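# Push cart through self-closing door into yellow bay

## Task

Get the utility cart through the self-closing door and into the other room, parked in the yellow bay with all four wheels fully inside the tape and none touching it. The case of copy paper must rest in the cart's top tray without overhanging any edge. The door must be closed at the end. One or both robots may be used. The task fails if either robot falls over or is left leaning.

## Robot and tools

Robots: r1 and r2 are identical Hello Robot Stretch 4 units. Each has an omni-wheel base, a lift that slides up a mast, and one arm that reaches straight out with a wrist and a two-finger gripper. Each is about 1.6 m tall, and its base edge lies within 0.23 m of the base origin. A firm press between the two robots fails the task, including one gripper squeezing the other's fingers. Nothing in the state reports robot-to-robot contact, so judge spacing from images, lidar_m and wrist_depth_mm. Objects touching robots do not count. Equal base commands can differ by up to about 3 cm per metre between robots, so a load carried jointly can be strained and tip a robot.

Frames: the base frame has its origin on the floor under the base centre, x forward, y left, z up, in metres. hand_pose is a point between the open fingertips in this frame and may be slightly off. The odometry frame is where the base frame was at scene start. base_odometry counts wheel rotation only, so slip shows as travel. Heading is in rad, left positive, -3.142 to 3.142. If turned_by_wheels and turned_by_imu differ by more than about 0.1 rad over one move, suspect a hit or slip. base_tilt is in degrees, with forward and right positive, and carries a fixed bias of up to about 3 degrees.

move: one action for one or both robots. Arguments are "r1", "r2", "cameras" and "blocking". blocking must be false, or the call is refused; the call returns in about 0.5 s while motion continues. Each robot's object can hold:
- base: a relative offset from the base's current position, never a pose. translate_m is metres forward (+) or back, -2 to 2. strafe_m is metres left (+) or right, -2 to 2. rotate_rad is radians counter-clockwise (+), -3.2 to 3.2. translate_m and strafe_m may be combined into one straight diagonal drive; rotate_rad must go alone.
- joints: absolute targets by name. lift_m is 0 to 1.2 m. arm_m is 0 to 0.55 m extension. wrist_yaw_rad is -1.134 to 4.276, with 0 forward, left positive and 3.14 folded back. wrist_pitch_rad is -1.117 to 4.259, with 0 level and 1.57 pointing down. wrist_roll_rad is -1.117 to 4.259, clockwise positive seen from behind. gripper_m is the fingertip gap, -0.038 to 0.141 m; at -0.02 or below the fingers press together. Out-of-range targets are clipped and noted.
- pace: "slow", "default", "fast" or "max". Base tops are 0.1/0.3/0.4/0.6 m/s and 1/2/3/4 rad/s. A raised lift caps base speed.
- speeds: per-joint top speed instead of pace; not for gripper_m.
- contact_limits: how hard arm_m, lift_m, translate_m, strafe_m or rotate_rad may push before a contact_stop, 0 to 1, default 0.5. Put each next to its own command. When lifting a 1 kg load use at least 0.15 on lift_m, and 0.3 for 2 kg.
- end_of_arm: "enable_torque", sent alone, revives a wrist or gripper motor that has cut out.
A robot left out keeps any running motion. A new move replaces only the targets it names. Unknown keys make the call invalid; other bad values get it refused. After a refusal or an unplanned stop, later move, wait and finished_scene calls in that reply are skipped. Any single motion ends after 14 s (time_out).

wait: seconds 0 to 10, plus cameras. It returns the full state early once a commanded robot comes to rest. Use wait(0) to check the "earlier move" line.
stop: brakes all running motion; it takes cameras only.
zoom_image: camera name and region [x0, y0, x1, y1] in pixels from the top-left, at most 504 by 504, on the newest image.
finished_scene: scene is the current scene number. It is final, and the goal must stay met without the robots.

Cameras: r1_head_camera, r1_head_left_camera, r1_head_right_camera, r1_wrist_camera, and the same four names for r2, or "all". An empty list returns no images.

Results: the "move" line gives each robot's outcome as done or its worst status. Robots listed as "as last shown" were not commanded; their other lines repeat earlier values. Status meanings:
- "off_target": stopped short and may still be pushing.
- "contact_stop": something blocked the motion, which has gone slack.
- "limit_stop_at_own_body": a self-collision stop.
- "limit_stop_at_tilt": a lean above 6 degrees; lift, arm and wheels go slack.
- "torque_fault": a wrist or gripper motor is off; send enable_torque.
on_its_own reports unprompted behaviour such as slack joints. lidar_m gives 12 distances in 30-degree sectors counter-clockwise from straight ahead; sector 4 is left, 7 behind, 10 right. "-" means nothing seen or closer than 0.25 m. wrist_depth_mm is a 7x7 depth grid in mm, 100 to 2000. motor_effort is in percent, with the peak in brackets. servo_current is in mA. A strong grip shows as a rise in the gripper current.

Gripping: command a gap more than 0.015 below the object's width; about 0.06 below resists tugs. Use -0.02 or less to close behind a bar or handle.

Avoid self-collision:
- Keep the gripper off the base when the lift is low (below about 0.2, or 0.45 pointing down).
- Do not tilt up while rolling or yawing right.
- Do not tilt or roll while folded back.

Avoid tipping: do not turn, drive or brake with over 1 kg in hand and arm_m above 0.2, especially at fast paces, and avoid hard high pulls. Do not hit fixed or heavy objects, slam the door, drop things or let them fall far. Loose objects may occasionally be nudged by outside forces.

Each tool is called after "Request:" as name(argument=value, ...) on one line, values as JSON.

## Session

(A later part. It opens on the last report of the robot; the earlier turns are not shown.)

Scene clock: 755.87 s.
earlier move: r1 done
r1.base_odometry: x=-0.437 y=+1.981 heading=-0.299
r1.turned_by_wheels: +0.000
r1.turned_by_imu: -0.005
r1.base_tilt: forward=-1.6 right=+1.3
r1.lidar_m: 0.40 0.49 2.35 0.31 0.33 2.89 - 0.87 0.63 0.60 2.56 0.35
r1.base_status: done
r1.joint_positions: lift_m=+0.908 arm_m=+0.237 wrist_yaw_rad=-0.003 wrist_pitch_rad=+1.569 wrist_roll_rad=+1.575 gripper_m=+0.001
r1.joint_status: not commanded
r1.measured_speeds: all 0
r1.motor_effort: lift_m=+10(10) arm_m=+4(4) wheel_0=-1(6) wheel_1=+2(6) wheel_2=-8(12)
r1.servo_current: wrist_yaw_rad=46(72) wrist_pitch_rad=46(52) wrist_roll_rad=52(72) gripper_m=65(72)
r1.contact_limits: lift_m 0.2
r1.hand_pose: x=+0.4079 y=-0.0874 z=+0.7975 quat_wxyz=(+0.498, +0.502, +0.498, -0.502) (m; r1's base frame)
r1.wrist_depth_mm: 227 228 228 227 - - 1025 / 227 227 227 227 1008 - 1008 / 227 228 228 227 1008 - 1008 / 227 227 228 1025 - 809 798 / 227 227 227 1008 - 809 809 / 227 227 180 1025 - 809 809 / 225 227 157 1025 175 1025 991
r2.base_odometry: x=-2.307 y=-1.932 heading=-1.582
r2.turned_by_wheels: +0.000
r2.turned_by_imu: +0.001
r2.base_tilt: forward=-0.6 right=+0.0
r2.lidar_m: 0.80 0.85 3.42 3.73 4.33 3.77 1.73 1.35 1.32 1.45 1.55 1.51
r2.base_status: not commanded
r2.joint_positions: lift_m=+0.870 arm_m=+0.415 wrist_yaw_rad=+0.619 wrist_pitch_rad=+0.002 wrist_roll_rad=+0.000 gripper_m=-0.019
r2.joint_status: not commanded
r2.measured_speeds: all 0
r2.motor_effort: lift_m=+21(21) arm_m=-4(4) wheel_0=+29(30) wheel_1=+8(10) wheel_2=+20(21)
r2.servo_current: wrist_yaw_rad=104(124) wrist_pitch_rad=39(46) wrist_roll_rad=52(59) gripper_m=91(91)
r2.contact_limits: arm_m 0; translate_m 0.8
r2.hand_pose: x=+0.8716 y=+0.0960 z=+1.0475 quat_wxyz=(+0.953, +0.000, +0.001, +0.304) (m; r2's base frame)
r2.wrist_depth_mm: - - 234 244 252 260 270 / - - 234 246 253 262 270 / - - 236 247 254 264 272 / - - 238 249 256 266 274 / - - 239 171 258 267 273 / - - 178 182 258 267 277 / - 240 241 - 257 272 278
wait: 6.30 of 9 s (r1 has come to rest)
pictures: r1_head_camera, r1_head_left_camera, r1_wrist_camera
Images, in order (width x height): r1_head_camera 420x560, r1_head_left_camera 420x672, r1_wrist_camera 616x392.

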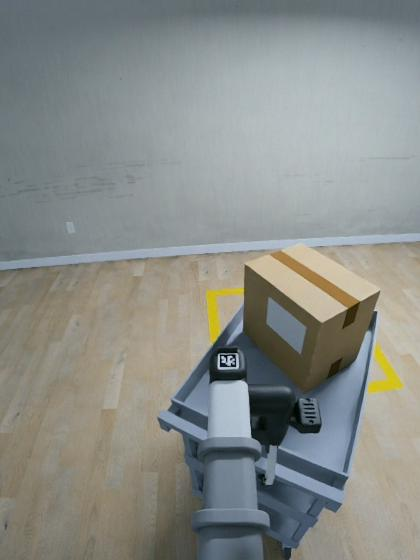

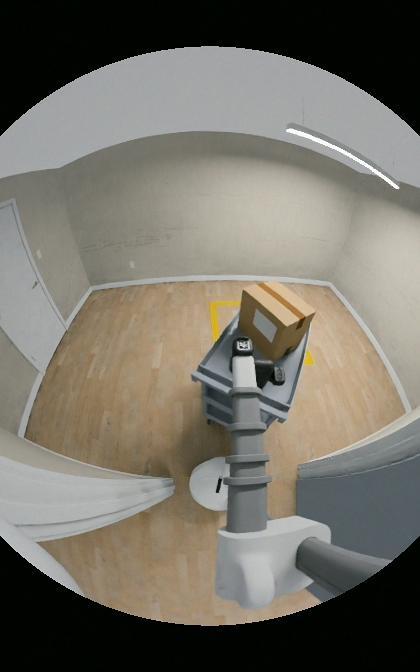

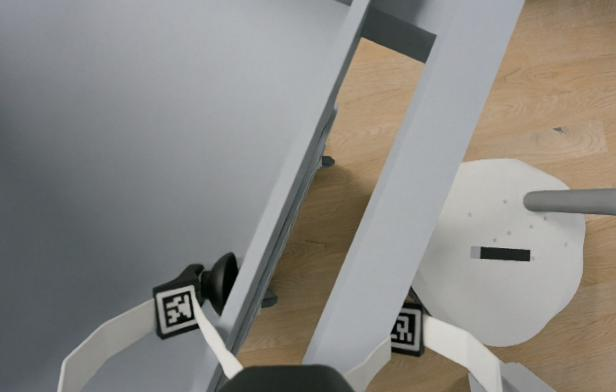

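Request:
zoom_image(camera="r1_head_camera", region=[150, 240, 420, 440])

Request:
zoom_image(camera="r1_head_left_camera", region=[180, 270, 350, 440])

Scaled by 1.867 from the camera's 420x560 image, which has a finer 600x800 frame.

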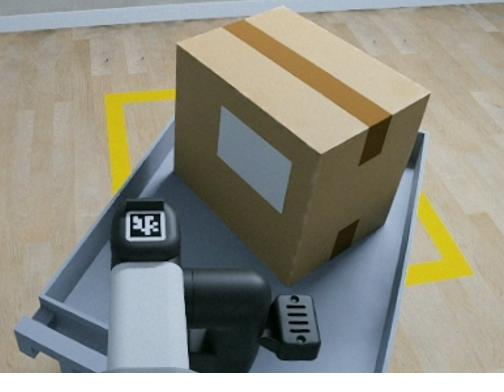

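Scaled by 2.965 from the camera's 420x672 image, which has a finer 600x960 frame.

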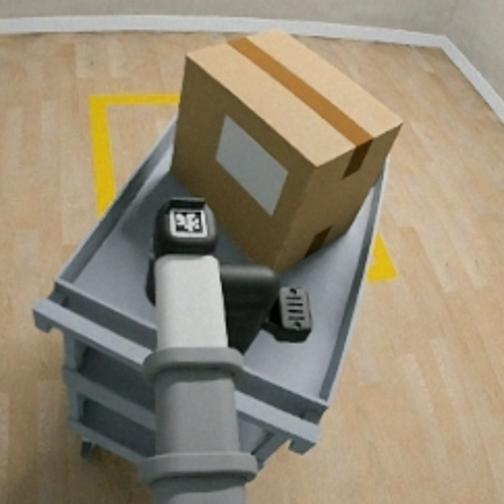

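Request:
move(r1={"base":{"translate_m":0.345,"strafe_m":-0.202},"pace":"slow"}, blocking=false, cameras=[])

Request:
wait(seconds=9, cameras=["r1_wrist_camera","r1_head_camera"])

Scene clock: 781.53 s.
move: r1 moving
r1.base_odometry: x=-0.428 y=+1.970 heading=-0.300
r1.turned_by_wheels: +0.000
r1.turned_by_imu: -0.002
r1.base_tilt: forward=-1.6 right=+1.2
r1.lidar_m: 0.41 0.49 2.38 0.32 0.34 2.89 - 0.90 0.63 0.60 2.54 0.35
r1.base_status: translate_m moving; strafe_m moving
r1.joint_positions: lift_m=+0.908 arm_m=+0.237 wrist_yaw_rad=-0.004 wrist_pitch_rad=+1.569 wrist_roll_rad=+1.575 gripper_m=+0.001
r1.joint_status: not commanded
r1.measured_speeds: translate_m=+0.048 strafe_m=-0.028 rotate_rad=+0.000 lift_m=+0.000 arm_m=+0.000 wrist_yaw_rad=+0.000 wrist_pitch_rad=+0.000 wrist_roll_rad=+0.000
r1.motor_effort: lift_m=+10(10) arm_m=+4(4) wheel_0=+6(6) wheel_1=+2(3) wheel_2=-9(12)
r1.servo_current: wrist_yaw_rad=46(59) wrist_pitch_rad=46(46) wrist_roll_rad=52(72) gripper_m=59(65)
r1.contact_limits: lift_m 0.2
r1.hand_pose: x=+0.4079 y=-0.0874 z=+0.7975 quat_wxyz=(+0.498, +0.502, +0.498, -0.502) (m; r1's base frame)
r1.wrist_depth_mm: 225 225 227 227 - - 1008 / 225 227 227 227 1008 - 1025 / 226 226 227 227 1008 - 1025 / 225 226 226 1025 - 798 820 / 225 225 226 1008 - 798 809 / 226 225 179 1008 - 809 1008 / 225 225 226 1008 174 931 1025
r2: as last shown
r2.turned_by_imu: +0.004
r2.base_tilt: forward=-0.7 right=+0.0
r2.lidar_m: 0.82 0.83 3.42 3.73 4.36 3.78 1.72 1.33 1.31 1.45 1.55 1.49
r2.motor_effort: lift_m=+21(21) arm_m=-4(4) wheel_0=+29(29) wheel_1=+9(9) wheel_2=+21(21)
r2.servo_current: wrist_yaw_rad=98(111) wrist_pitch_rad=39(46) wrist_roll_rad=52(52) gripper_m=85(91)
r2.contact_limits: arm_m 0; translate_m 0.8
r2.wrist_depth_mm: - - 233 245 252 260 268 / - - 234 248 254 263 270 / - - 236 248 254 265 272 / - - 237 250 255 266 273 / - - 239 171 258 267 276 / - - 177 181 258 267 276 / - 238 242 - 257 273 279
pictures: none
No camera images: "cameras" was empty.

Scene clock: 786.17 s.
earlier move: r1 done
r1.base_odometry: x=-0.167 y=+1.686 heading=-0.299
r1.turned_by_wheels: +0.000
r1.turned_by_imu: -0.001
r1.base_tilt: forward=-1.6 right=+1.3
r1.lidar_m: 0.40 0.45 2.61 1.71 0.62 3.36 - 0.61 0.53 0.81 2.35 0.35
r1.base_status: done
r1.joint_positions: lift_m=+0.908 arm_m=+0.237 wrist_yaw_rad=-0.004 wrist_pitch_rad=+1.568 wrist_roll_rad=+1.575 gripper_m=+0.001
r1.joint_status: not commanded
r1.measured_speeds: all 0
r1.motor_effort: lift_m=+10(10) arm_m=+4(5) wheel_0=+3(9) wheel_1=-3(6) wheel_2=-1(12)
r1.servo_current: wrist_yaw_rad=46(72) wrist_pitch_rad=46(52) wrist_roll_rad=46(72) gripper_m=72(72)
r1.contact_limits: lift_m 0.2
r1.hand_pose: x=+0.4083 y=-0.0874 z=+0.7975 quat_wxyz=(+0.499, +0.503, +0.497, -0.501) (m; r1's base frame)
r1.wrist_depth_mm: 229 229 228 228 - - - / 229 229 229 228 991 1008 1025 / 229 229 229 229 - 1025 1025 / 229 229 228 1008 - 798 798 / 229 229 228 1042 - 798 798 / 229 229 182 1008 176 798 809 / 229 228 181 1008 179 1008 1025
r2.base_odometry: x=-2.307 y=-1.932 heading=-1.582
r2.turned_by_wheels: +0.000
r2.turned_by_imu: +0.001
r2.base_tilt: forward=-0.7 right=+0.0
r2.lidar_m: 0.82 0.88 3.42 3.71 4.31 3.74 1.72 1.35 1.31 1.41 1.57 1.49
r2.base_status: not commanded
r2.joint_positions: lift_m=+0.870 arm_m=+0.415 wrist_yaw_rad=+0.619 wrist_pitch_rad=+0.002 wrist_roll_rad=+0.000 gripper_m=-0.019
r2.joint_status: not commanded
r2.measured_speeds: all 0
r2.on_its_own: wrist_yaw_rad is at rest, and its servo_current (111 mA) is outside its rest range (0 to 104 mA)
r2.motor_effort: lift_m=+21(21) arm_m=-4(5) wheel_0=+29(30) wheel_1=+9(9) wheel_2=+20(21)
r2.servo_current: wrist_yaw_rad=111(117) wrist_pitch_rad=39(46) wrist_roll_rad=46(65) gripper_m=91(91)
r2.contact_limits: arm_m 0; translate_m 0.8
r2.hand_pose: x=+0.8716 y=+0.0960 z=+1.0475 quat_wxyz=(+0.953, +0.000, +0.001, +0.304) (m; r2's base frame)
r2.wrist_depth_mm: - - 234 244 253 260 268 / - - 235 247 253 263 270 / - - 236 249 255 264 272 / - - 237 248 256 265 272 / - - 238 171 257 266 276 / - - 179 182 257 268 277 / - 239 241 - 257 273 277
wait: 4.63 of 9 s (r1 has come to rest)
pictures: r1_head_camera, r1_wrist_camera
Images, in order (width x height): r1_head_camera 420x560, r1_wrist_camera 616x392.

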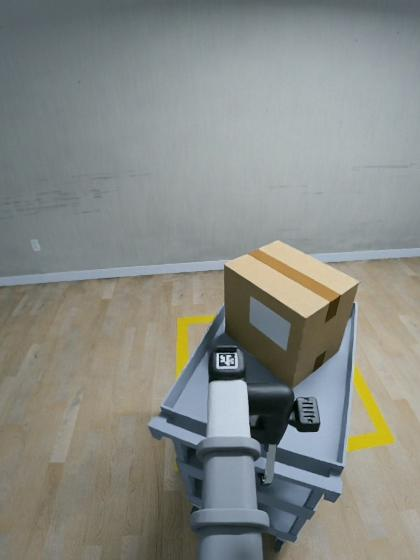

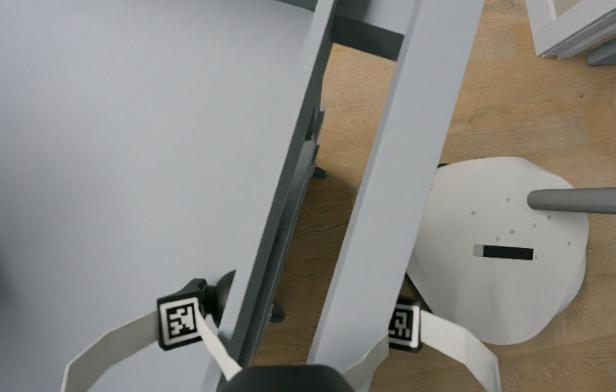

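Request:
move(r1={"base":{"translate_m":0.337,"strafe_m":-0.327},"pace":"slow"}, blocking=false, cameras=[])

Request:
wait(seconds=9, cameras=["r1_wrist_camera","r1_head_camera","r1_head_left_camera"])

Scene clock: 796.17 s.
move: r1 moving
r1.base_odometry: x=-0.161 y=+1.675 heading=-0.299
r1.turned_by_wheels: +0.000
r1.turned_by_imu: -0.001
r1.base_tilt: forward=-1.6 right=+1.2
r1.lidar_m: 0.39 0.46 2.61 1.75 0.64 3.40 - 0.59 0.51 0.85 2.34 0.36
r1.base_status: translate_m moving; strafe_m moving
r1.joint_positions: lift_m=+0.908 arm_m=+0.237 wrist_yaw_rad=-0.004 wrist_pitch_rad=+1.568 wrist_roll_rad=+1.575 gripper_m=+0.001
r1.joint_status: not commanded
r1.measured_speeds: translate_m=+0.037 strafe_m=-0.036 rotate_rad=-0.001 lift_m=+0.000 arm_m=+0.000 wrist_yaw_rad=+0.000 wrist_pitch_rad=+0.000 wrist_roll_rad=+0.000
r1.motor_effort: lift_m=+10(10) arm_m=+4(4) wheel_0=+8(10) wheel_1=-4(5) wheel_2=-6(6)
r1.servo_current: wrist_yaw_rad=59(65) wrist_pitch_rad=46(46) wrist_roll_rad=46(65) gripper_m=72(72)
r1.contact_limits: lift_m 0.2
r1.hand_pose: x=+0.4083 y=-0.0874 z=+0.7975 quat_wxyz=(+0.499, +0.503, +0.497, -0.501) (m; r1's base frame)
r1.wrist_depth_mm: 228 228 228 228 - - - / 229 229 228 228 991 1008 1025 / 228 228 228 228 - 1025 1008 / 229 228 227 1008 - 809 809 / 229 229 228 1008 - 809 798 / 229 229 182 1025 176 798 798 / 229 174 181 1025 174 1008 1025
r2.base_odometry: x=-2.307 y=-1.932 heading=-1.582
r2.turned_by_wheels: +0.000
r2.turned_by_imu: +0.001
r2.base_tilt: forward=-0.7 right=+0.0
r2.lidar_m: 0.80 0.84 3.41 3.72 4.34 3.75 1.71 1.35 1.32 1.44 1.54 1.53
r2.base_status: not commanded
r2.joint_positions: lift_m=+0.870 arm_m=+0.415 wrist_yaw_rad=+0.619 wrist_pitch_rad=+0.002 wrist_roll_rad=+0.000 gripper_m=-0.019
r2.joint_status: not commanded
r2.measured_speeds: all 0
r2.motor_effort: lift_m=+21(21) arm_m=-4(4) wheel_0=+29(29) wheel_1=+9(9) wheel_2=+20(21)
r2.servo_current: wrist_yaw_rad=104(111) wrist_pitch_rad=39(46) wrist_roll_rad=52(52) gripper_m=91(91)
r2.contact_limits: arm_m 0; translate_m 0.8
r2.hand_pose: x=+0.8716 y=+0.0960 z=+1.0475 quat_wxyz=(+0.953, +0.000, +0.001, +0.304) (m; r2's base frame)
r2.wrist_depth_mm: - - 234 245 252 260 270 / - - 235 247 254 262 271 / - - 236 247 255 264 271 / - - 238 248 255 266 272 / - - 239 171 258 266 276 / - - 178 182 257 270 276 / - 239 242 - 257 273 278
pictures: none
No camera images: "cameras" was empty.

Scene clock: 801.60 s.
earlier move: r1 done
r1.base_odometry: x=+0.058 y=+1.275 heading=-0.299
r1.turned_by_wheels: +0.000
r1.turned_by_imu: +0.000
r1.base_tilt: forward=-1.6 right=+1.3
r1.lidar_m: 0.37 0.38 2.90 2.76 1.09 3.76 0.57 0.57 0.76 1.73 1.98 0.39
r1.base_status: done
r1.joint_positions: lift_m=+0.908 arm_m=+0.237 wrist_yaw_rad=-0.002 wrist_pitch_rad=+1.566 wrist_roll_rad=+1.572 gripper_m=+0.001
r1.joint_status: not commanded
r1.measured_speeds: all 0
r1.motor_effort: lift_m=+10(10) arm_m=+4(4) wheel_0=+6(11) wheel_1=-2(6) wheel_2=-1(7)
r1.servo_current: wrist_yaw_rad=52(72) wrist_pitch_rad=39(52) wrist_roll_rad=52(72) gripper_m=59(72)
r1.contact_limits: lift_m 0.2
r1.hand_pose: x=+0.4090 y=-0.0874 z=+0.7975 quat_wxyz=(+0.500, +0.502, +0.498, -0.500) (m; r1's base frame)
r1.wrist_depth_mm: 229 228 227 - - 1025 991 / 229 229 227 1008 - 1008 991 / 229 229 222 1025 - 1008 991 / 229 229 228 809 - 809 1008 / 229 229 228 842 809 798 798 / 229 229 182 - 179 809 788 / 229 164 182 128 1008 1008 1042
r2.base_odometry: x=-2.307 y=-1.932 heading=-1.582
r2.turned_by_wheels: +0.000
r2.turned_by_imu: +0.001
r2.base_tilt: forward=-0.7 right=+0.0
r2.lidar_m: 0.82 0.88 3.41 3.72 4.35 3.73 1.70 1.35 1.31 1.43 1.56 1.52
r2.base_status: not commanded
r2.joint_positions: lift_m=+0.870 arm_m=+0.415 wrist_yaw_rad=+0.619 wrist_pitch_rad=+0.002 wrist_roll_rad=+0.000 gripper_m=-0.019
r2.joint_status: not commanded
r2.measured_speeds: all 0
r2.motor_effort: lift_m=+21(21) arm_m=-4(4) wheel_0=+29(30) wheel_1=+9(9) wheel_2=+20(21)
r2.servo_current: wrist_yaw_rad=98(124) wrist_pitch_rad=39(52) wrist_roll_rad=52(65) gripper_m=78(91)
r2.contact_limits: arm_m 0; translate_m 0.8
r2.hand_pose: x=+0.8716 y=+0.0960 z=+1.0475 quat_wxyz=(+0.953, +0.000, +0.001, +0.304) (m; r2's base frame)
r2.wrist_depth_mm: - - 233 244 252 262 268 / - - 235 246 253 260 270 / - - 236 248 254 264 272 / - - 238 248 255 266 273 / - - 238 171 256 266 276 / - - 178 182 256 270 277 / - 238 242 - 256 272 277
wait: 5.43 of 9 s (r1 has come to rest)
pictures: r1_head_camera, r1_head_left_camera, r1_wrist_camera
Images, in order (width x height): r1_head_camera 420x560, r1_head_left_camera 420x672, r1_wrist_camera 616x392.

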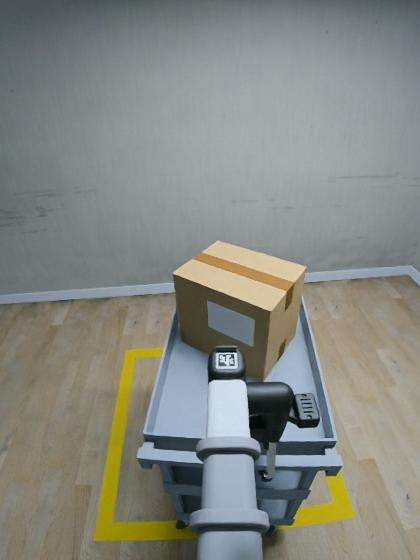

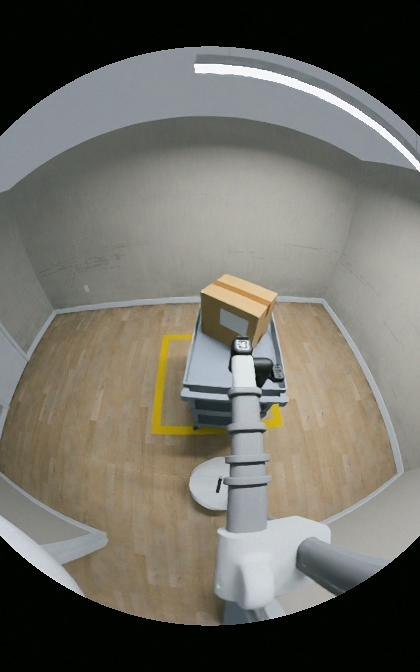

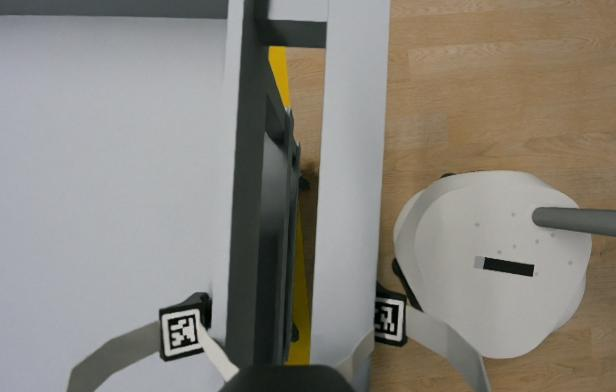

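Request:
move(r1={"base":{"translate_m":0.13,"strafe_m":-0.04},"pace":"slow"}, blocking=false, cameras=[])

Request:
wait(seconds=9, cameras=["r1_wrist_camera","r1_head_camera","r1_head_left_camera","r1_head_right_camera"])

Request:
zoom_image(camera="r1_head_camera", region=[60, 330, 400, 560])

Scene clock: 817.23 s.
move: r1 moving
r1.base_odometry: x=+0.069 y=+1.267 heading=-0.299
r1.turned_by_wheels: +0.000
r1.turned_by_imu: -0.001
r1.base_tilt: forward=-1.6 right=+1.3
r1.lidar_m: 0.35 0.39 2.88 2.74 1.10 3.79 0.57 0.59 0.78 1.80 1.96 0.38
r1.base_status: translate_m moving; strafe_m moving
r1.joint_positions: lift_m=+0.908 arm_m=+0.237 wrist_yaw_rad=-0.002 wrist_pitch_rad=+1.566 wrist_roll_rad=+1.571 gripper_m=+0.001
r1.joint_status: not commanded
r1.measured_speeds: translate_m=+0.049 strafe_m=-0.015 rotate_rad=-0.003 lift_m=+0.000 arm_m=+0.000 wrist_yaw_rad=+0.000 wrist_pitch_rad=+0.000 wrist_roll_rad=-0.001
r1.motor_effort: lift_m=+10(10) arm_m=+4(4) wheel_0=+10(11) wheel_1=+4(5) wheel_2=-6(6)
r1.servo_current: wrist_yaw_rad=52(59) wrist_pitch_rad=39(46) wrist_roll_rad=59(65) gripper_m=65(72)
r1.contact_limits: lift_m 0.2
r1.hand_pose: x=+0.4090 y=-0.0874 z=+0.7975 quat_wxyz=(+0.500, +0.502, +0.498, -0.499) (m; r1's base frame)
r1.wrist_depth_mm: 229 229 191 - 1008 1008 1008 / 230 229 229 1025 991 991 1008 / 229 229 229 1025 1025 1008 1008 / 229 228 229 820 842 809 798 / 229 229 228 831 798 809 798 / 230 229 185 477 179 798 809 / 229 163 180 158 991 1025 1025
r2: as last shown
r2.turned_by_imu: +0.002
r2.base_tilt: forward=-0.6 right=+0.0
r2.lidar_m: 0.81 0.84 3.42 3.70 4.32 3.76 1.69 1.33 1.32 1.42 1.53 1.52
r2.motor_effort: lift_m=+21(21) arm_m=-4(4) wheel_0=+29(29) wheel_1=+9(9) wheel_2=+20(20)
r2.servo_current: wrist_yaw_rad=104(117) wrist_pitch_rad=39(46) wrist_roll_rad=59(59) gripper_m=91(91)
r2.contact_limits: arm_m 0; translate_m 0.8
r2.wrist_depth_mm: - - 234 244 252 262 268 / - - 234 246 253 264 270 / - - 236 247 254 264 271 / - - 238 248 256 266 273 / - - 239 171 257 267 274 / - - 178 182 257 268 276 / - 239 242 - 257 272 278
pictures: none
No camera images: "cameras" was empty.

Scene clock: 819.33 s.
earlier move: r1 done
r1.base_odometry: x=+0.171 y=+1.198 heading=-0.299
r1.turned_by_wheels: -0.001
r1.turned_by_imu: -0.001
r1.base_tilt: forward=-1.6 right=+1.3
r1.lidar_m: 0.35 0.38 2.69 2.81 1.18 1.26 0.67 0.72 0.96 1.86 1.91 0.40
r1.base_status: done
r1.joint_positions: lift_m=+0.908 arm_m=+0.237 wrist_yaw_rad=-0.002 wrist_pitch_rad=+1.569 wrist_roll_rad=+1.571 gripper_m=+0.001
r1.joint_status: not commanded
r1.measured_speeds: all 0
r1.motor_effort: lift_m=+10(10) arm_m=+4(4) wheel_0=+1(11) wheel_1=+2(5) wheel_2=-5(11)
r1.servo_current: wrist_yaw_rad=52(78) wrist_pitch_rad=39(52) wrist_roll_rad=52(85) gripper_m=72(72)
r1.contact_limits: lift_m 0.2
r1.hand_pose: x=+0.4083 y=-0.0874 z=+0.7975 quat_wxyz=(+0.500, +0.501, +0.499, -0.500) (m; r1's base frame)
r1.wrist_depth_mm: 229 230 183 - 1008 991 1025 / 229 229 219 - 1008 1025 1042 / 230 229 214 512 1008 1008 1008 / 229 229 228 504 842 798 788 / 229 228 229 820 820 798 798 / 229 228 183 788 179 809 798 / 229 163 196 477 1025 1008 1008
r2.base_odometry: x=-2.307 y=-1.932 heading=-1.582
r2.turned_by_wheels: +0.000
r2.turned_by_imu: +0.000
r2.base_tilt: forward=-0.6 right=+0.0
r2.lidar_m: 0.81 0.83 3.41 3.73 4.34 3.74 1.72 1.36 1.32 1.43 1.58 1.52
r2.base_status: not commanded
r2.joint_positions: lift_m=+0.870 arm_m=+0.415 wrist_yaw_rad=+0.619 wrist_pitch_rad=+0.002 wrist_roll_rad=+0.000 gripper_m=-0.019
r2.joint_status: not commanded
r2.measured_speeds: all 0
r2.motor_effort: lift_m=+21(21) arm_m=-4(5) wheel_0=+29(30) wheel_1=+9(9) wheel_2=+21(21)
r2.servo_current: wrist_yaw_rad=104(117) wrist_pitch_rad=39(46) wrist_roll_rad=52(59) gripper_m=91(91)
r2.contact_limits: arm_m 0; translate_m 0.8
r2.hand_pose: x=+0.8716 y=+0.0960 z=+1.0475 quat_wxyz=(+0.953, +0.000, +0.001, +0.304) (m; r2's base frame)
r2.wrist_depth_mm: - - 233 243 252 260 268 / - - 234 247 254 262 270 / - - 236 249 255 264 272 / - - 236 249 256 265 273 / - - 240 171 257 266 277 / - - 178 181 256 268 277 / - 239 241 - 257 273 279
wait: 2.10 of 9 s (r1 has come to rest)
pictures: r1_head_camera, r1_head_left_camera, r1_head_right_camera, r1_wrist_camera
Images, in order (width x height): r1_head_camera 420x560, r1_head_left_camera 420x672, r1_head_right_camera 420x672, r1_wrist_camera 616x392.

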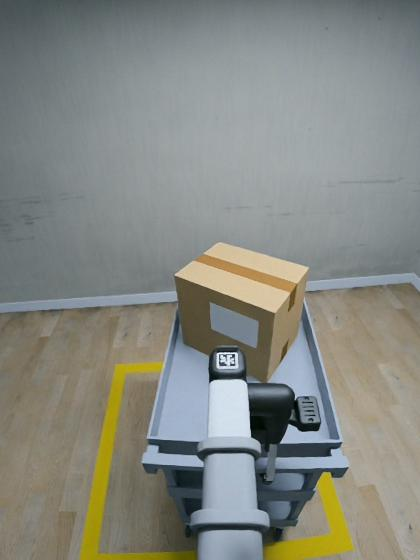

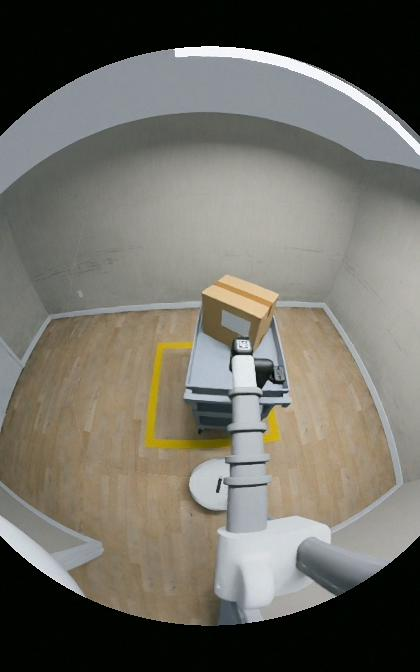

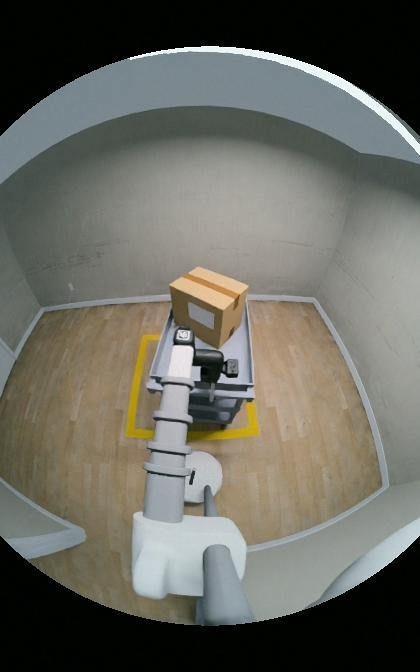

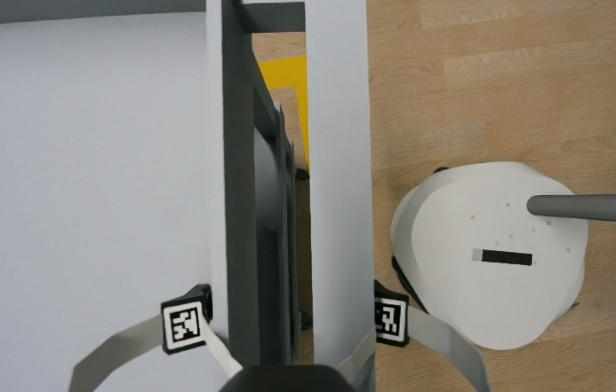

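Scaled by 1.482 from the camera's 420x560 image, which has a finer 600x800 frame.

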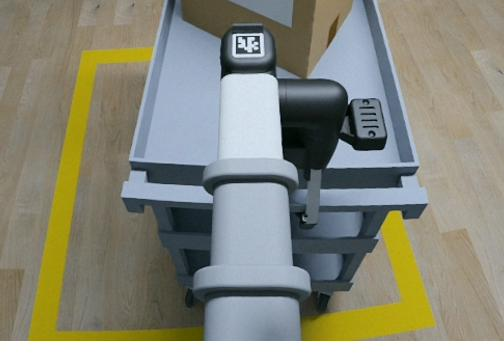

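Request:
move(r1={"base":{"translate_m":0.035},"pace":"slow"}, blocking=false, cameras=[])

Request:
wait(seconds=3, cameras=["r1_wrist_camera","r1_head_camera","r1_head_right_camera"])

Request:
zoom_image(camera="r1_head_camera", region=[60, 400, 400, 560])

Request:
zoom_image(camera="r1_head_right_camera", region=[110, 300, 290, 460])

Scene clock: 840.57 s.
move: r1 moving
r1.base_odometry: x=+0.182 y=+1.195 heading=-0.299
r1.turned_by_wheels: +0.000
r1.turned_by_imu: -0.002
r1.base_tilt: forward=-1.6 right=+1.3
r1.lidar_m: 0.36 0.38 2.72 2.80 1.21 1.26 0.68 0.73 0.96 1.88 1.92 0.39
r1.base_status: translate_m moving
r1.joint_positions: lift_m=+0.908 arm_m=+0.237 wrist_yaw_rad=-0.002 wrist_pitch_rad=+1.569 wrist_roll_rad=+1.571 gripper_m=+0.001
r1.joint_status: not commanded
r1.measured_speeds: translate_m=+0.048 strafe_m=+0.000 rotate_rad=+0.000 lift_m=+0.000 arm_m=+0.000 wrist_yaw_rad=+0.000 wrist_pitch_rad=+0.000 wrist_roll_rad=+0.000
r1.motor_effort: lift_m=+10(10) arm_m=+4(4) wheel_0=+2(6) wheel_1=+5(6) wheel_2=-11(11)
r1.servo_current: wrist_yaw_rad=52(72) wrist_pitch_rad=46(46) wrist_roll_rad=52(72) gripper_m=59(72)
r1.contact_limits: lift_m 0.2
r1.hand_pose: x=+0.4083 y=-0.0874 z=+0.7975 quat_wxyz=(+0.500, +0.501, +0.499, -0.500) (m; r1's base frame)
r1.wrist_depth_mm: 229 229 228 1008 1008 1008 1042 / 227 229 213 - 1025 1025 1025 / 228 229 208 544 1008 1025 991 / 229 228 205 1025 831 798 820 / 228 228 227 1025 798 798 809 / 228 228 182 854 178 809 809 / 227 163 229 809 1008 1042 1025
r2: as last shown
r2.turned_by_imu: +0.003
r2.base_tilt: forward=-0.7 right=+0.0
r2.lidar_m: 0.81 0.87 3.42 3.73 4.33 3.78 1.69 1.35 1.31 1.44 1.57 1.52
r2.motor_effort: lift_m=+21(21) arm_m=-4(4) wheel_0=+29(30) wheel_1=+9(9) wheel_2=+20(21)
r2.servo_current: wrist_yaw_rad=111(111) wrist_pitch_rad=39(46) wrist_roll_rad=39(59) gripper_m=85(91)
r2.contact_limits: arm_m 0; translate_m 0.8
r2.wrist_depth_mm: - - 233 244 253 262 268 / - - 234 246 254 262 270 / - - 236 247 255 264 273 / - - 238 249 255 266 274 / - - 239 171 258 267 274 / - - 178 181 258 268 276 / - 240 240 - 257 272 281
pictures: none
No camera images: "cameras" was empty.

Scene clock: 841.53 s.
earlier move: r1 done
r1.base_odometry: x=+0.204 y=+1.188 heading=-0.299
r1.turned_by_wheels: +0.000
r1.turned_by_imu: +0.000
r1.base_tilt: forward=-1.6 right=+1.3
r1.lidar_m: 0.36 0.39 2.70 2.80 1.21 1.24 0.71 0.73 0.97 1.87 1.93 0.40
r1.base_status: done
r1.joint_positions: lift_m=+0.908 arm_m=+0.237 wrist_yaw_rad=-0.002 wrist_pitch_rad=+1.567 wrist_roll_rad=+1.571 gripper_m=+0.001
r1.joint_status: not commanded
r1.measured_speeds: all 0
r1.motor_effort: lift_m=+10(10) arm_m=+4(4) wheel_0=+0(6) wheel_1=+2(6) wheel_2=-5(11)
r1.servo_current: wrist_yaw_rad=52(72) wrist_pitch_rad=46(52) wrist_roll_rad=39(72) gripper_m=65(72)
r1.contact_limits: lift_m 0.2
r1.hand_pose: x=+0.4087 y=-0.0874 z=+0.7975 quat_wxyz=(+0.500, +0.502, +0.498, -0.500) (m; r1's base frame)
r1.wrist_depth_mm: 230 229 229 - 1025 1008 1025 / 229 229 229 - 1025 1008 1008 / 230 229 211 1008 1008 1008 1008 / 229 229 229 854 842 798 809 / 229 229 228 820 788 809 798 / 229 229 183 798 179 798 788 / 229 171 229 477 1025 1025 1008
r2.base_odometry: x=-2.307 y=-1.932 heading=-1.582
r2.turned_by_wheels: +0.000
r2.turned_by_imu: +0.000
r2.base_tilt: forward=-0.7 right=+0.0
r2.lidar_m: 0.82 0.88 3.43 3.69 4.30 3.76 1.72 1.35 1.32 1.42 1.57 1.53
r2.base_status: not commanded
r2.joint_positions: lift_m=+0.870 arm_m=+0.415 wrist_yaw_rad=+0.619 wrist_pitch_rad=+0.002 wrist_roll_rad=+0.000 gripper_m=-0.019
r2.joint_status: not commanded
r2.measured_speeds: all 0
r2.on_its_own: wrist_yaw_rad is at rest, and its servo_current (111 mA) is outside its rest range (0 to 104 mA)
r2.motor_effort: lift_m=+21(21) arm_m=-4(4) wheel_0=+29(30) wheel_1=+9(9) wheel_2=+20(21)
r2.servo_current: wrist_yaw_rad=111(117) wrist_pitch_rad=39(46) wrist_roll_rad=39(59) gripper_m=85(91)
r2.contact_limits: arm_m 0; translate_m 0.8
r2.hand_pose: x=+0.8716 y=+0.0960 z=+1.0475 quat_wxyz=(+0.953, +0.000, +0.001, +0.304) (m; r2's base frame)
r2.wrist_depth_mm: - - 233 245 252 262 270 / - - 235 246 253 263 271 / - - 236 248 255 264 272 / - - 238 249 256 266 274 / - - 238 170 258 268 276 / - - 178 181 256 268 277 / - 240 242 - 257 273 278
wait: 0.97 of 3 s (r1 has come to rest)
pictures: r1_head_camera, r1_head_right_camera, r1_wrist_camera
Images, in order (width x height): r1_head_camera 420x560, r1_head_right_camera 420x672, r1_wrist_camera 616x392.

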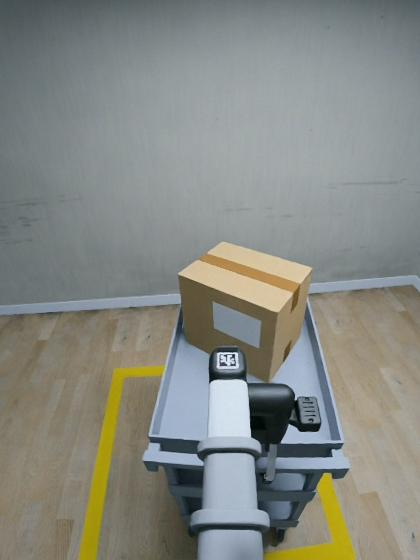

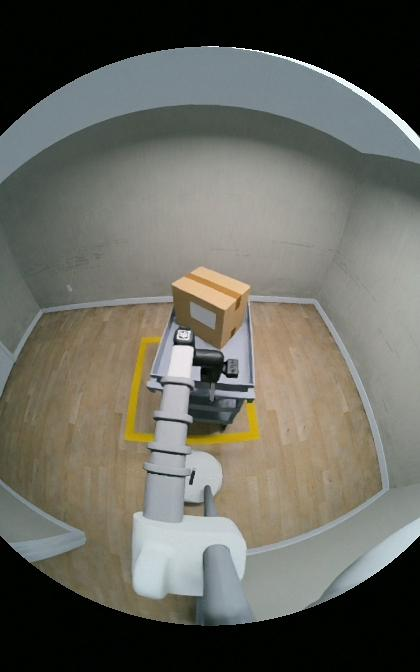

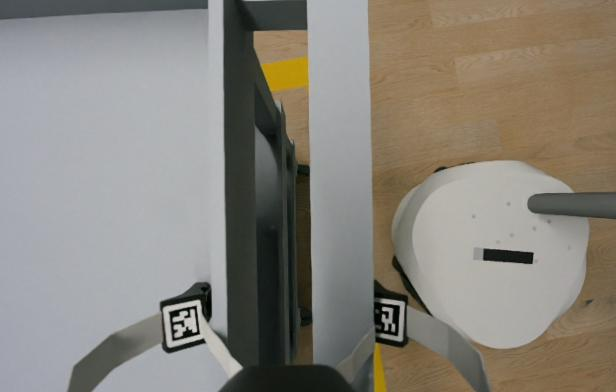

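Scaled by 1.482 from the camera's 420x560 image, which has a finer 600x800 frame.

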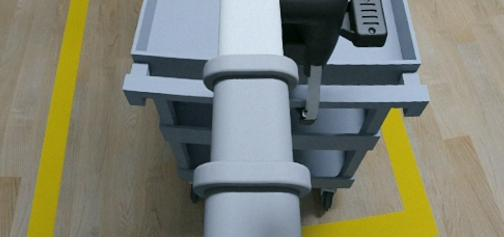

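Scaled by 2.800 from the camera's 420x672 image, which has a finer 600x960 frame.

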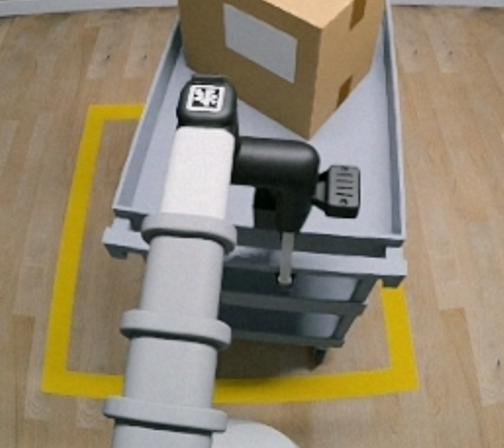

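Request:
move(r1={"joints":{"gripper_m":0.141}}, blocking=false, cameras=[])

Request:
wait(seconds=3, cameras=[])

Request:
move(r1={"joints":{"lift_m":1.15}}, blocking=false, cameras=[])

Request:
wait(seconds=4, cameras=["r1_wrist_camera","r1_head_camera","r2_head_camera","r2_head_left_camera","r2_wrist_camera"])

Scene clock: 850.47 s.
move: r1 moving
r1.base_odometry: x=+0.204 y=+1.188 heading=-0.299
r1.turned_by_wheels: +0.000
r1.turned_by_imu: -0.001
r1.base_tilt: forward=-1.6 right=+1.3
r1.lidar_m: 0.35 0.40 2.66 2.81 1.22 1.25 0.73 0.76 0.98 1.89 1.93 0.40
r1.base_status: not commanded
r1.joint_positions: lift_m=+0.908 arm_m=+0.237 wrist_yaw_rad=-0.002 wrist_pitch_rad=+1.567 wrist_roll_rad=+1.571 gripper_m=+0.019
r1.joint_status: gripper_m moving
r1.measured_speeds: all 0
r1.motor_effort: lift_m=+10(10) arm_m=+4(4) wheel_0=+0(1) wheel_1=+2(3) wheel_2=-5(5)
r1.servo_current: wrist_yaw_rad=46(65) wrist_pitch_rad=46(46) wrist_roll_rad=65(78) gripper_m=59(65)
r1.contact_limits: lift_m 0.2
r1.hand_pose: x=+0.4087 y=-0.0874 z=+0.7975 quat_wxyz=(+0.500, +0.502, +0.498, -0.500) (m; r1's base frame)
r1.wrist_depth_mm: 233 234 232 1025 1025 1008 1008 / 232 232 208 - 1008 1025 1008 / 233 232 206 842 1025 1025 1008 / 232 231 231 809 831 809 798 / 232 230 231 798 798 798 809 / 233 230 187 798 181 809 798 / 233 168 186 480 1008 1008 991
r2.base_odometry: x=-2.307 y=-1.932 heading=-1.582
r2.turned_by_wheels: +0.000
r2.turned_by_imu: +0.001
r2.base_tilt: forward=-0.7 right=+0.0
r2.lidar_m: 0.80 0.86 3.42 3.72 4.35 3.74 1.68 1.33 1.31 1.43 1.55 1.52
r2.base_status: not commanded
r2.joint_positions: lift_m=+0.870 arm_m=+0.415 wrist_yaw_rad=+0.619 wrist_pitch_rad=+0.002 wrist_roll_rad=+0.000 gripper_m=-0.019
r2.joint_status: not commanded
r2.measured_speeds: all 0
r2.motor_effort: lift_m=+21(21) arm_m=-4(4) wheel_0=+29(29) wheel_1=+9(9) wheel_2=+20(21)
r2.servo_current: wrist_yaw_rad=98(111) wrist_pitch_rad=33(46) wrist_roll_rad=52(52) gripper_m=91(91)
r2.contact_limits: arm_m 0; translate_m 0.8
r2.hand_pose: x=+0.8716 y=+0.0960 z=+1.0475 quat_wxyz=(+0.953, +0.000, +0.001, +0.304) (m; r2's base frame)
r2.wrist_depth_mm: - - 234 244 252 260 271 / - - 234 246 253 263 271 / - - 236 248 255 264 271 / - - 238 249 257 266 273 / - - 237 171 256 267 274 / - - 178 182 257 268 277 / - 238 242 - 257 271 278
pictures: none
No camera images: "cameras" was empty.

Scene clock: 852.30 s.
earlier move: r1 done
r1.base_odometry: x=+0.204 y=+1.188 heading=-0.299
r1.turned_by_wheels: +0.000
r1.turned_by_imu: +0.000
r1.base_tilt: forward=-1.6 right=+1.3
r1.lidar_m: 0.36 0.37 2.68 2.83 1.19 1.26 0.71 0.72 0.98 1.88 1.92 0.38
r1.base_status: not commanded
r1.joint_positions: lift_m=+0.908 arm_m=+0.237 wrist_yaw_rad=-0.002 wrist_pitch_rad=+1.569 wrist_roll_rad=+1.571 gripper_m=+0.141
r1.joint_status: all done
r1.measured_speeds: all 0
r1.motor_effort: lift_m=+10(10) arm_m=+4(4) wheel_0=+0(1) wheel_1=+2(3) wheel_2=-5(5)
r1.servo_current: wrist_yaw_rad=39(72) wrist_pitch_rad=46(46) wrist_roll_rad=52(85) gripper_m=39(104)
r1.contact_limits: lift_m 0.2
r1.hand_pose: x=+0.4081 y=-0.0874 z=+0.7975 quat_wxyz=(+0.500, +0.501, +0.499, -0.500) (m; r1's base frame)
r1.wrist_depth_mm: 231 231 196 - 1025 1025 1025 / 232 231 196 - 1008 1025 1042 / 230 230 193 1025 1025 1042 1025 / 230 230 229 - 820 809 820 / 229 229 225 - 798 809 809 / 230 231 186 544 184 798 831 / 229 229 180 129 1042 798 1025
r2.base_odometry: x=-2.307 y=-1.932 heading=-1.582
r2.turned_by_wheels: +0.000
r2.turned_by_imu: +0.000
r2.base_tilt: forward=-0.7 right=+0.0
r2.lidar_m: 0.79 0.86 3.42 3.72 4.35 3.75 1.71 1.35 1.32 1.44 1.55 1.51
r2.base_status: not commanded
r2.joint_positions: lift_m=+0.870 arm_m=+0.415 wrist_yaw_rad=+0.619 wrist_pitch_rad=+0.002 wrist_roll_rad=+0.000 gripper_m=-0.019
r2.joint_status: not commanded
r2.measured_speeds: all 0
r2.on_its_own: wrist_yaw_rad is at rest, and its servo_current (111 mA) is outside its rest range (0 to 104 mA)
r2.motor_effort: lift_m=+21(21) arm_m=-4(5) wheel_0=+29(29) wheel_1=+9(9) wheel_2=+20(21)
r2.servo_current: wrist_yaw_rad=111(124) wrist_pitch_rad=33(46) wrist_roll_rad=52(59) gripper_m=78(91)
r2.contact_limits: arm_m 0; translate_m 0.8
r2.hand_pose: x=+0.8716 y=+0.0960 z=+1.0475 quat_wxyz=(+0.953, +0.000, +0.001, +0.304) (m; r2's base frame)
r2.wrist_depth_mm: - - 234 244 251 262 270 / - - 235 246 253 263 271 / - - 236 247 254 264 272 / - - 238 249 256 265 273 / - - 238 171 257 266 276 / - - 178 182 257 268 277 / - 238 240 - 258 273 278
wait: 1.83 of 3 s (r1 has come to rest)
pictures: none
No camera images: "cameras" was empty.

Scene clock: 852.80 s.
move: r1 moving
r1.base_odometry: x=+0.204 y=+1.188 heading=-0.299
r1.turned_by_wheels: +0.000
r1.turned_by_imu: +0.000
r1.base_tilt: forward=-1.6 right=+1.2
r1.lidar_m: 0.34 0.39 2.71 2.80 1.22 1.27 0.71 0.75 1.00 1.87 1.92 0.40
r1.base_status: not commanded
r1.joint_positions: lift_m=+0.944 arm_m=+0.237 wrist_yaw_rad=-0.002 wrist_pitch_rad=+1.569 wrist_roll_rad=+1.571 gripper_m=+0.141
r1.joint_status: lift_m moving
r1.measured_speeds: translate_m=+0.000 strafe_m=+0.000 rotate_rad=+0.000 lift_m=+0.147 arm_m=+0.000 wrist_yaw_rad=+0.000 wrist_pitch_rad=+0.000 wrist_roll_rad=+0.000
r1.motor_effort: lift_m=+24(26) arm_m=+4(4) wheel_0=+0(1) wheel_1=+2(3) wheel_2=-1(5)
r1.servo_current: wrist_yaw_rad=33(59) wrist_pitch_rad=39(52) wrist_roll_rad=59(59) gripper_m=46(46)
r1.hand_pose: x=+0.4081 y=-0.0874 z=+0.8343 quat_wxyz=(+0.500, +0.501, +0.499, -0.500) (m; r1's base frame)
r1.wrist_depth_mm: 256 256 256 - 1042 1060 1042 / 256 257 256 - 1042 1042 1042 / 256 256 257 1042 1060 1042 1042 / 257 256 256 1042 866 842 1060 / 256 256 257 1060 842 831 842 / 257 210 256 1042 193 203 1060 / 256 257 256 143 1060 1042 1042
r2.base_odometry: x=-2.307 y=-1.932 heading=-1.582
r2.turned_by_wheels: +0.000
r2.turned_by_imu: +0.000
r2.base_tilt: forward=-0.6 right=+0.0
r2.lidar_m: 0.78 0.87 3.40 3.72 4.33 3.77 1.68 1.33 1.32 1.44 1.54 1.51
r2.base_status: not commanded
r2.joint_positions: lift_m=+0.870 arm_m=+0.415 wrist_yaw_rad=+0.619 wrist_pitch_rad=+0.002 wrist_roll_rad=+0.000 gripper_m=-0.019
r2.joint_status: not commanded
r2.measured_speeds: all 0
r2.motor_effort: lift_m=+21(21) arm_m=-4(4) wheel_0=+29(29) wheel_1=+9(9) wheel_2=+20(21)
r2.servo_current: wrist_yaw_rad=104(124) wrist_pitch_rad=33(46) wrist_roll_rad=39(52) gripper_m=91(91)
r2.contact_limits: arm_m 0; translate_m 0.8
r2.hand_pose: x=+0.8716 y=+0.0960 z=+1.0475 quat_wxyz=(+0.953, +0.000, +0.001, +0.304) (m; r2's base frame)
r2.wrist_depth_mm: - - 233 245 252 262 268 / - - 234 247 254 262 270 / - - 236 247 254 264 272 / - - 237 248 256 265 274 / - - 238 171 258 266 277 / - - 178 182 256 268 277 / - 239 241 - 257 272 279
pictures: none
No camera images: "cameras" was empty.

Scene clock: 854.40 s.
earlier move: r1 done
r1.base_odometry: x=+0.204 y=+1.188 heading=-0.299
r1.turned_by_wheels: +0.000
r1.turned_by_imu: +0.000
r1.base_tilt: forward=-1.6 right=+1.3
r1.lidar_m: 0.34 0.39 2.69 2.81 1.23 1.24 0.73 0.74 0.98 1.87 1.91 0.38
r1.base_status: not commanded
r1.joint_positions: lift_m=+1.150 arm_m=+0.237 wrist_yaw_rad=-0.002 wrist_pitch_rad=+1.569 wrist_roll_rad=+1.571 gripper_m=+0.141
r1.joint_status: all done
r1.measured_speeds: all 0
r1.motor_effort: lift_m=+25(28) arm_m=+4(4) wheel_0=+0(1) wheel_1=+2(3) wheel_2=-1(5)
r1.servo_current: wrist_yaw_rad=52(59) wrist_pitch_rad=39(52) wrist_roll_rad=59(65) gripper_m=46(52)
r1.hand_pose: x=+0.4081 y=-0.0874 z=+1.0393 quat_wxyz=(+0.500, +0.501, +0.499, -0.500) (m; r1's base frame)
r1.wrist_depth_mm: 1255 1229 1255 1255 1229 1255 1255 / 466 469 1255 1255 1255 1255 1255 / 466 466 469 473 1255 1255 1255 / 427 462 466 1025 1160 1025 1281 / 402 462 462 397 1060 1042 1255 / 462 210 466 394 1060 196 1229 / 466 466 466 144 1229 1281 1229
r2.base_odometry: x=-2.307 y=-1.932 heading=-1.582
r2.turned_by_wheels: +0.000
r2.turned_by_imu: +0.000
r2.base_tilt: forward=-0.6 right=+0.0
r2.lidar_m: 0.80 0.87 3.44 3.71 4.33 3.75 1.70 1.35 1.31 1.42 1.56 1.52
r2.base_status: not commanded
r2.joint_positions: lift_m=+0.870 arm_m=+0.415 wrist_yaw_rad=+0.619 wrist_pitch_rad=+0.002 wrist_roll_rad=+0.000 gripper_m=-0.019
r2.joint_status: not commanded
r2.measured_speeds: all 0
r2.on_its_own: wrist_yaw_rad is at rest, and its servo_current (111 mA) is outside its rest range (0 to 104 mA)
r2.motor_effort: lift_m=+21(21) arm_m=-4(4) wheel_0=+29(29) wheel_1=+9(9) wheel_2=+20(21)
r2.servo_current: wrist_yaw_rad=111(124) wrist_pitch_rad=39(52) wrist_roll_rad=46(65) gripper_m=85(98)
r2.contact_limits: arm_m 0; translate_m 0.8
r2.hand_pose: x=+0.8716 y=+0.0960 z=+1.0475 quat_wxyz=(+0.953, +0.000, +0.001, +0.304) (m; r2's base frame)
r2.wrist_depth_mm: - - 234 245 253 260 270 / - - 234 247 253 263 271 / - - 235 247 255 263 272 / - - 237 249 256 266 273 / - - 238 171 258 266 274 / - - 177 182 257 268 277 / - 238 242 - 257 273 278
wait: 1.60 of 4 s (r1 has come to rest)
pictures: r1_head_camera, r1_wrist_camera, r2_head_camera, r2_head_left_camera, r2_wrist_camera
Images, in order (width x height): r1_head_camera 420x560, r1_wrist_camera 616x392, r2_head_camera 420x560, r2_head_left_camera 420x672, r2_wrist_camera 616x392.

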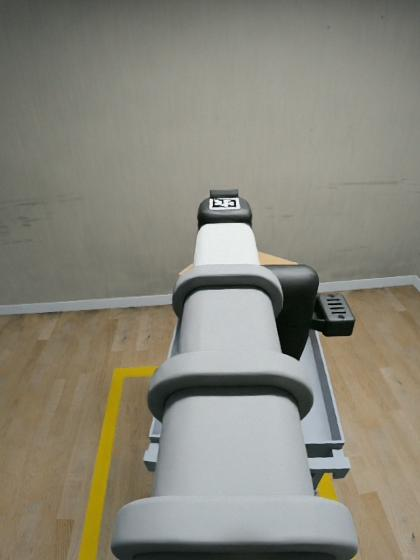

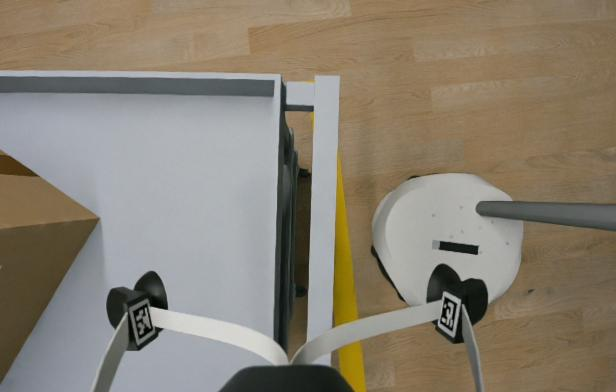

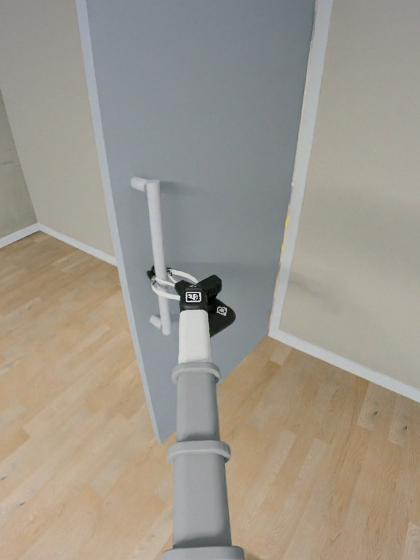

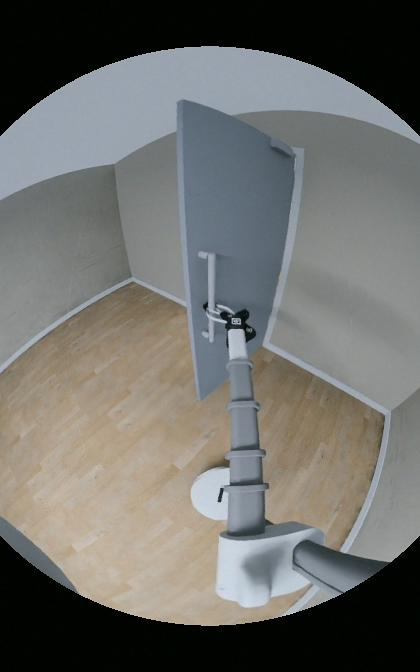

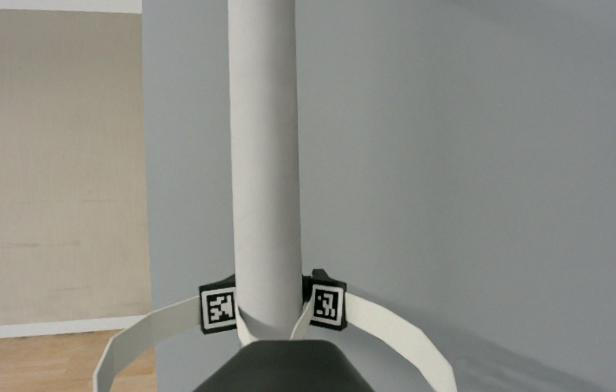

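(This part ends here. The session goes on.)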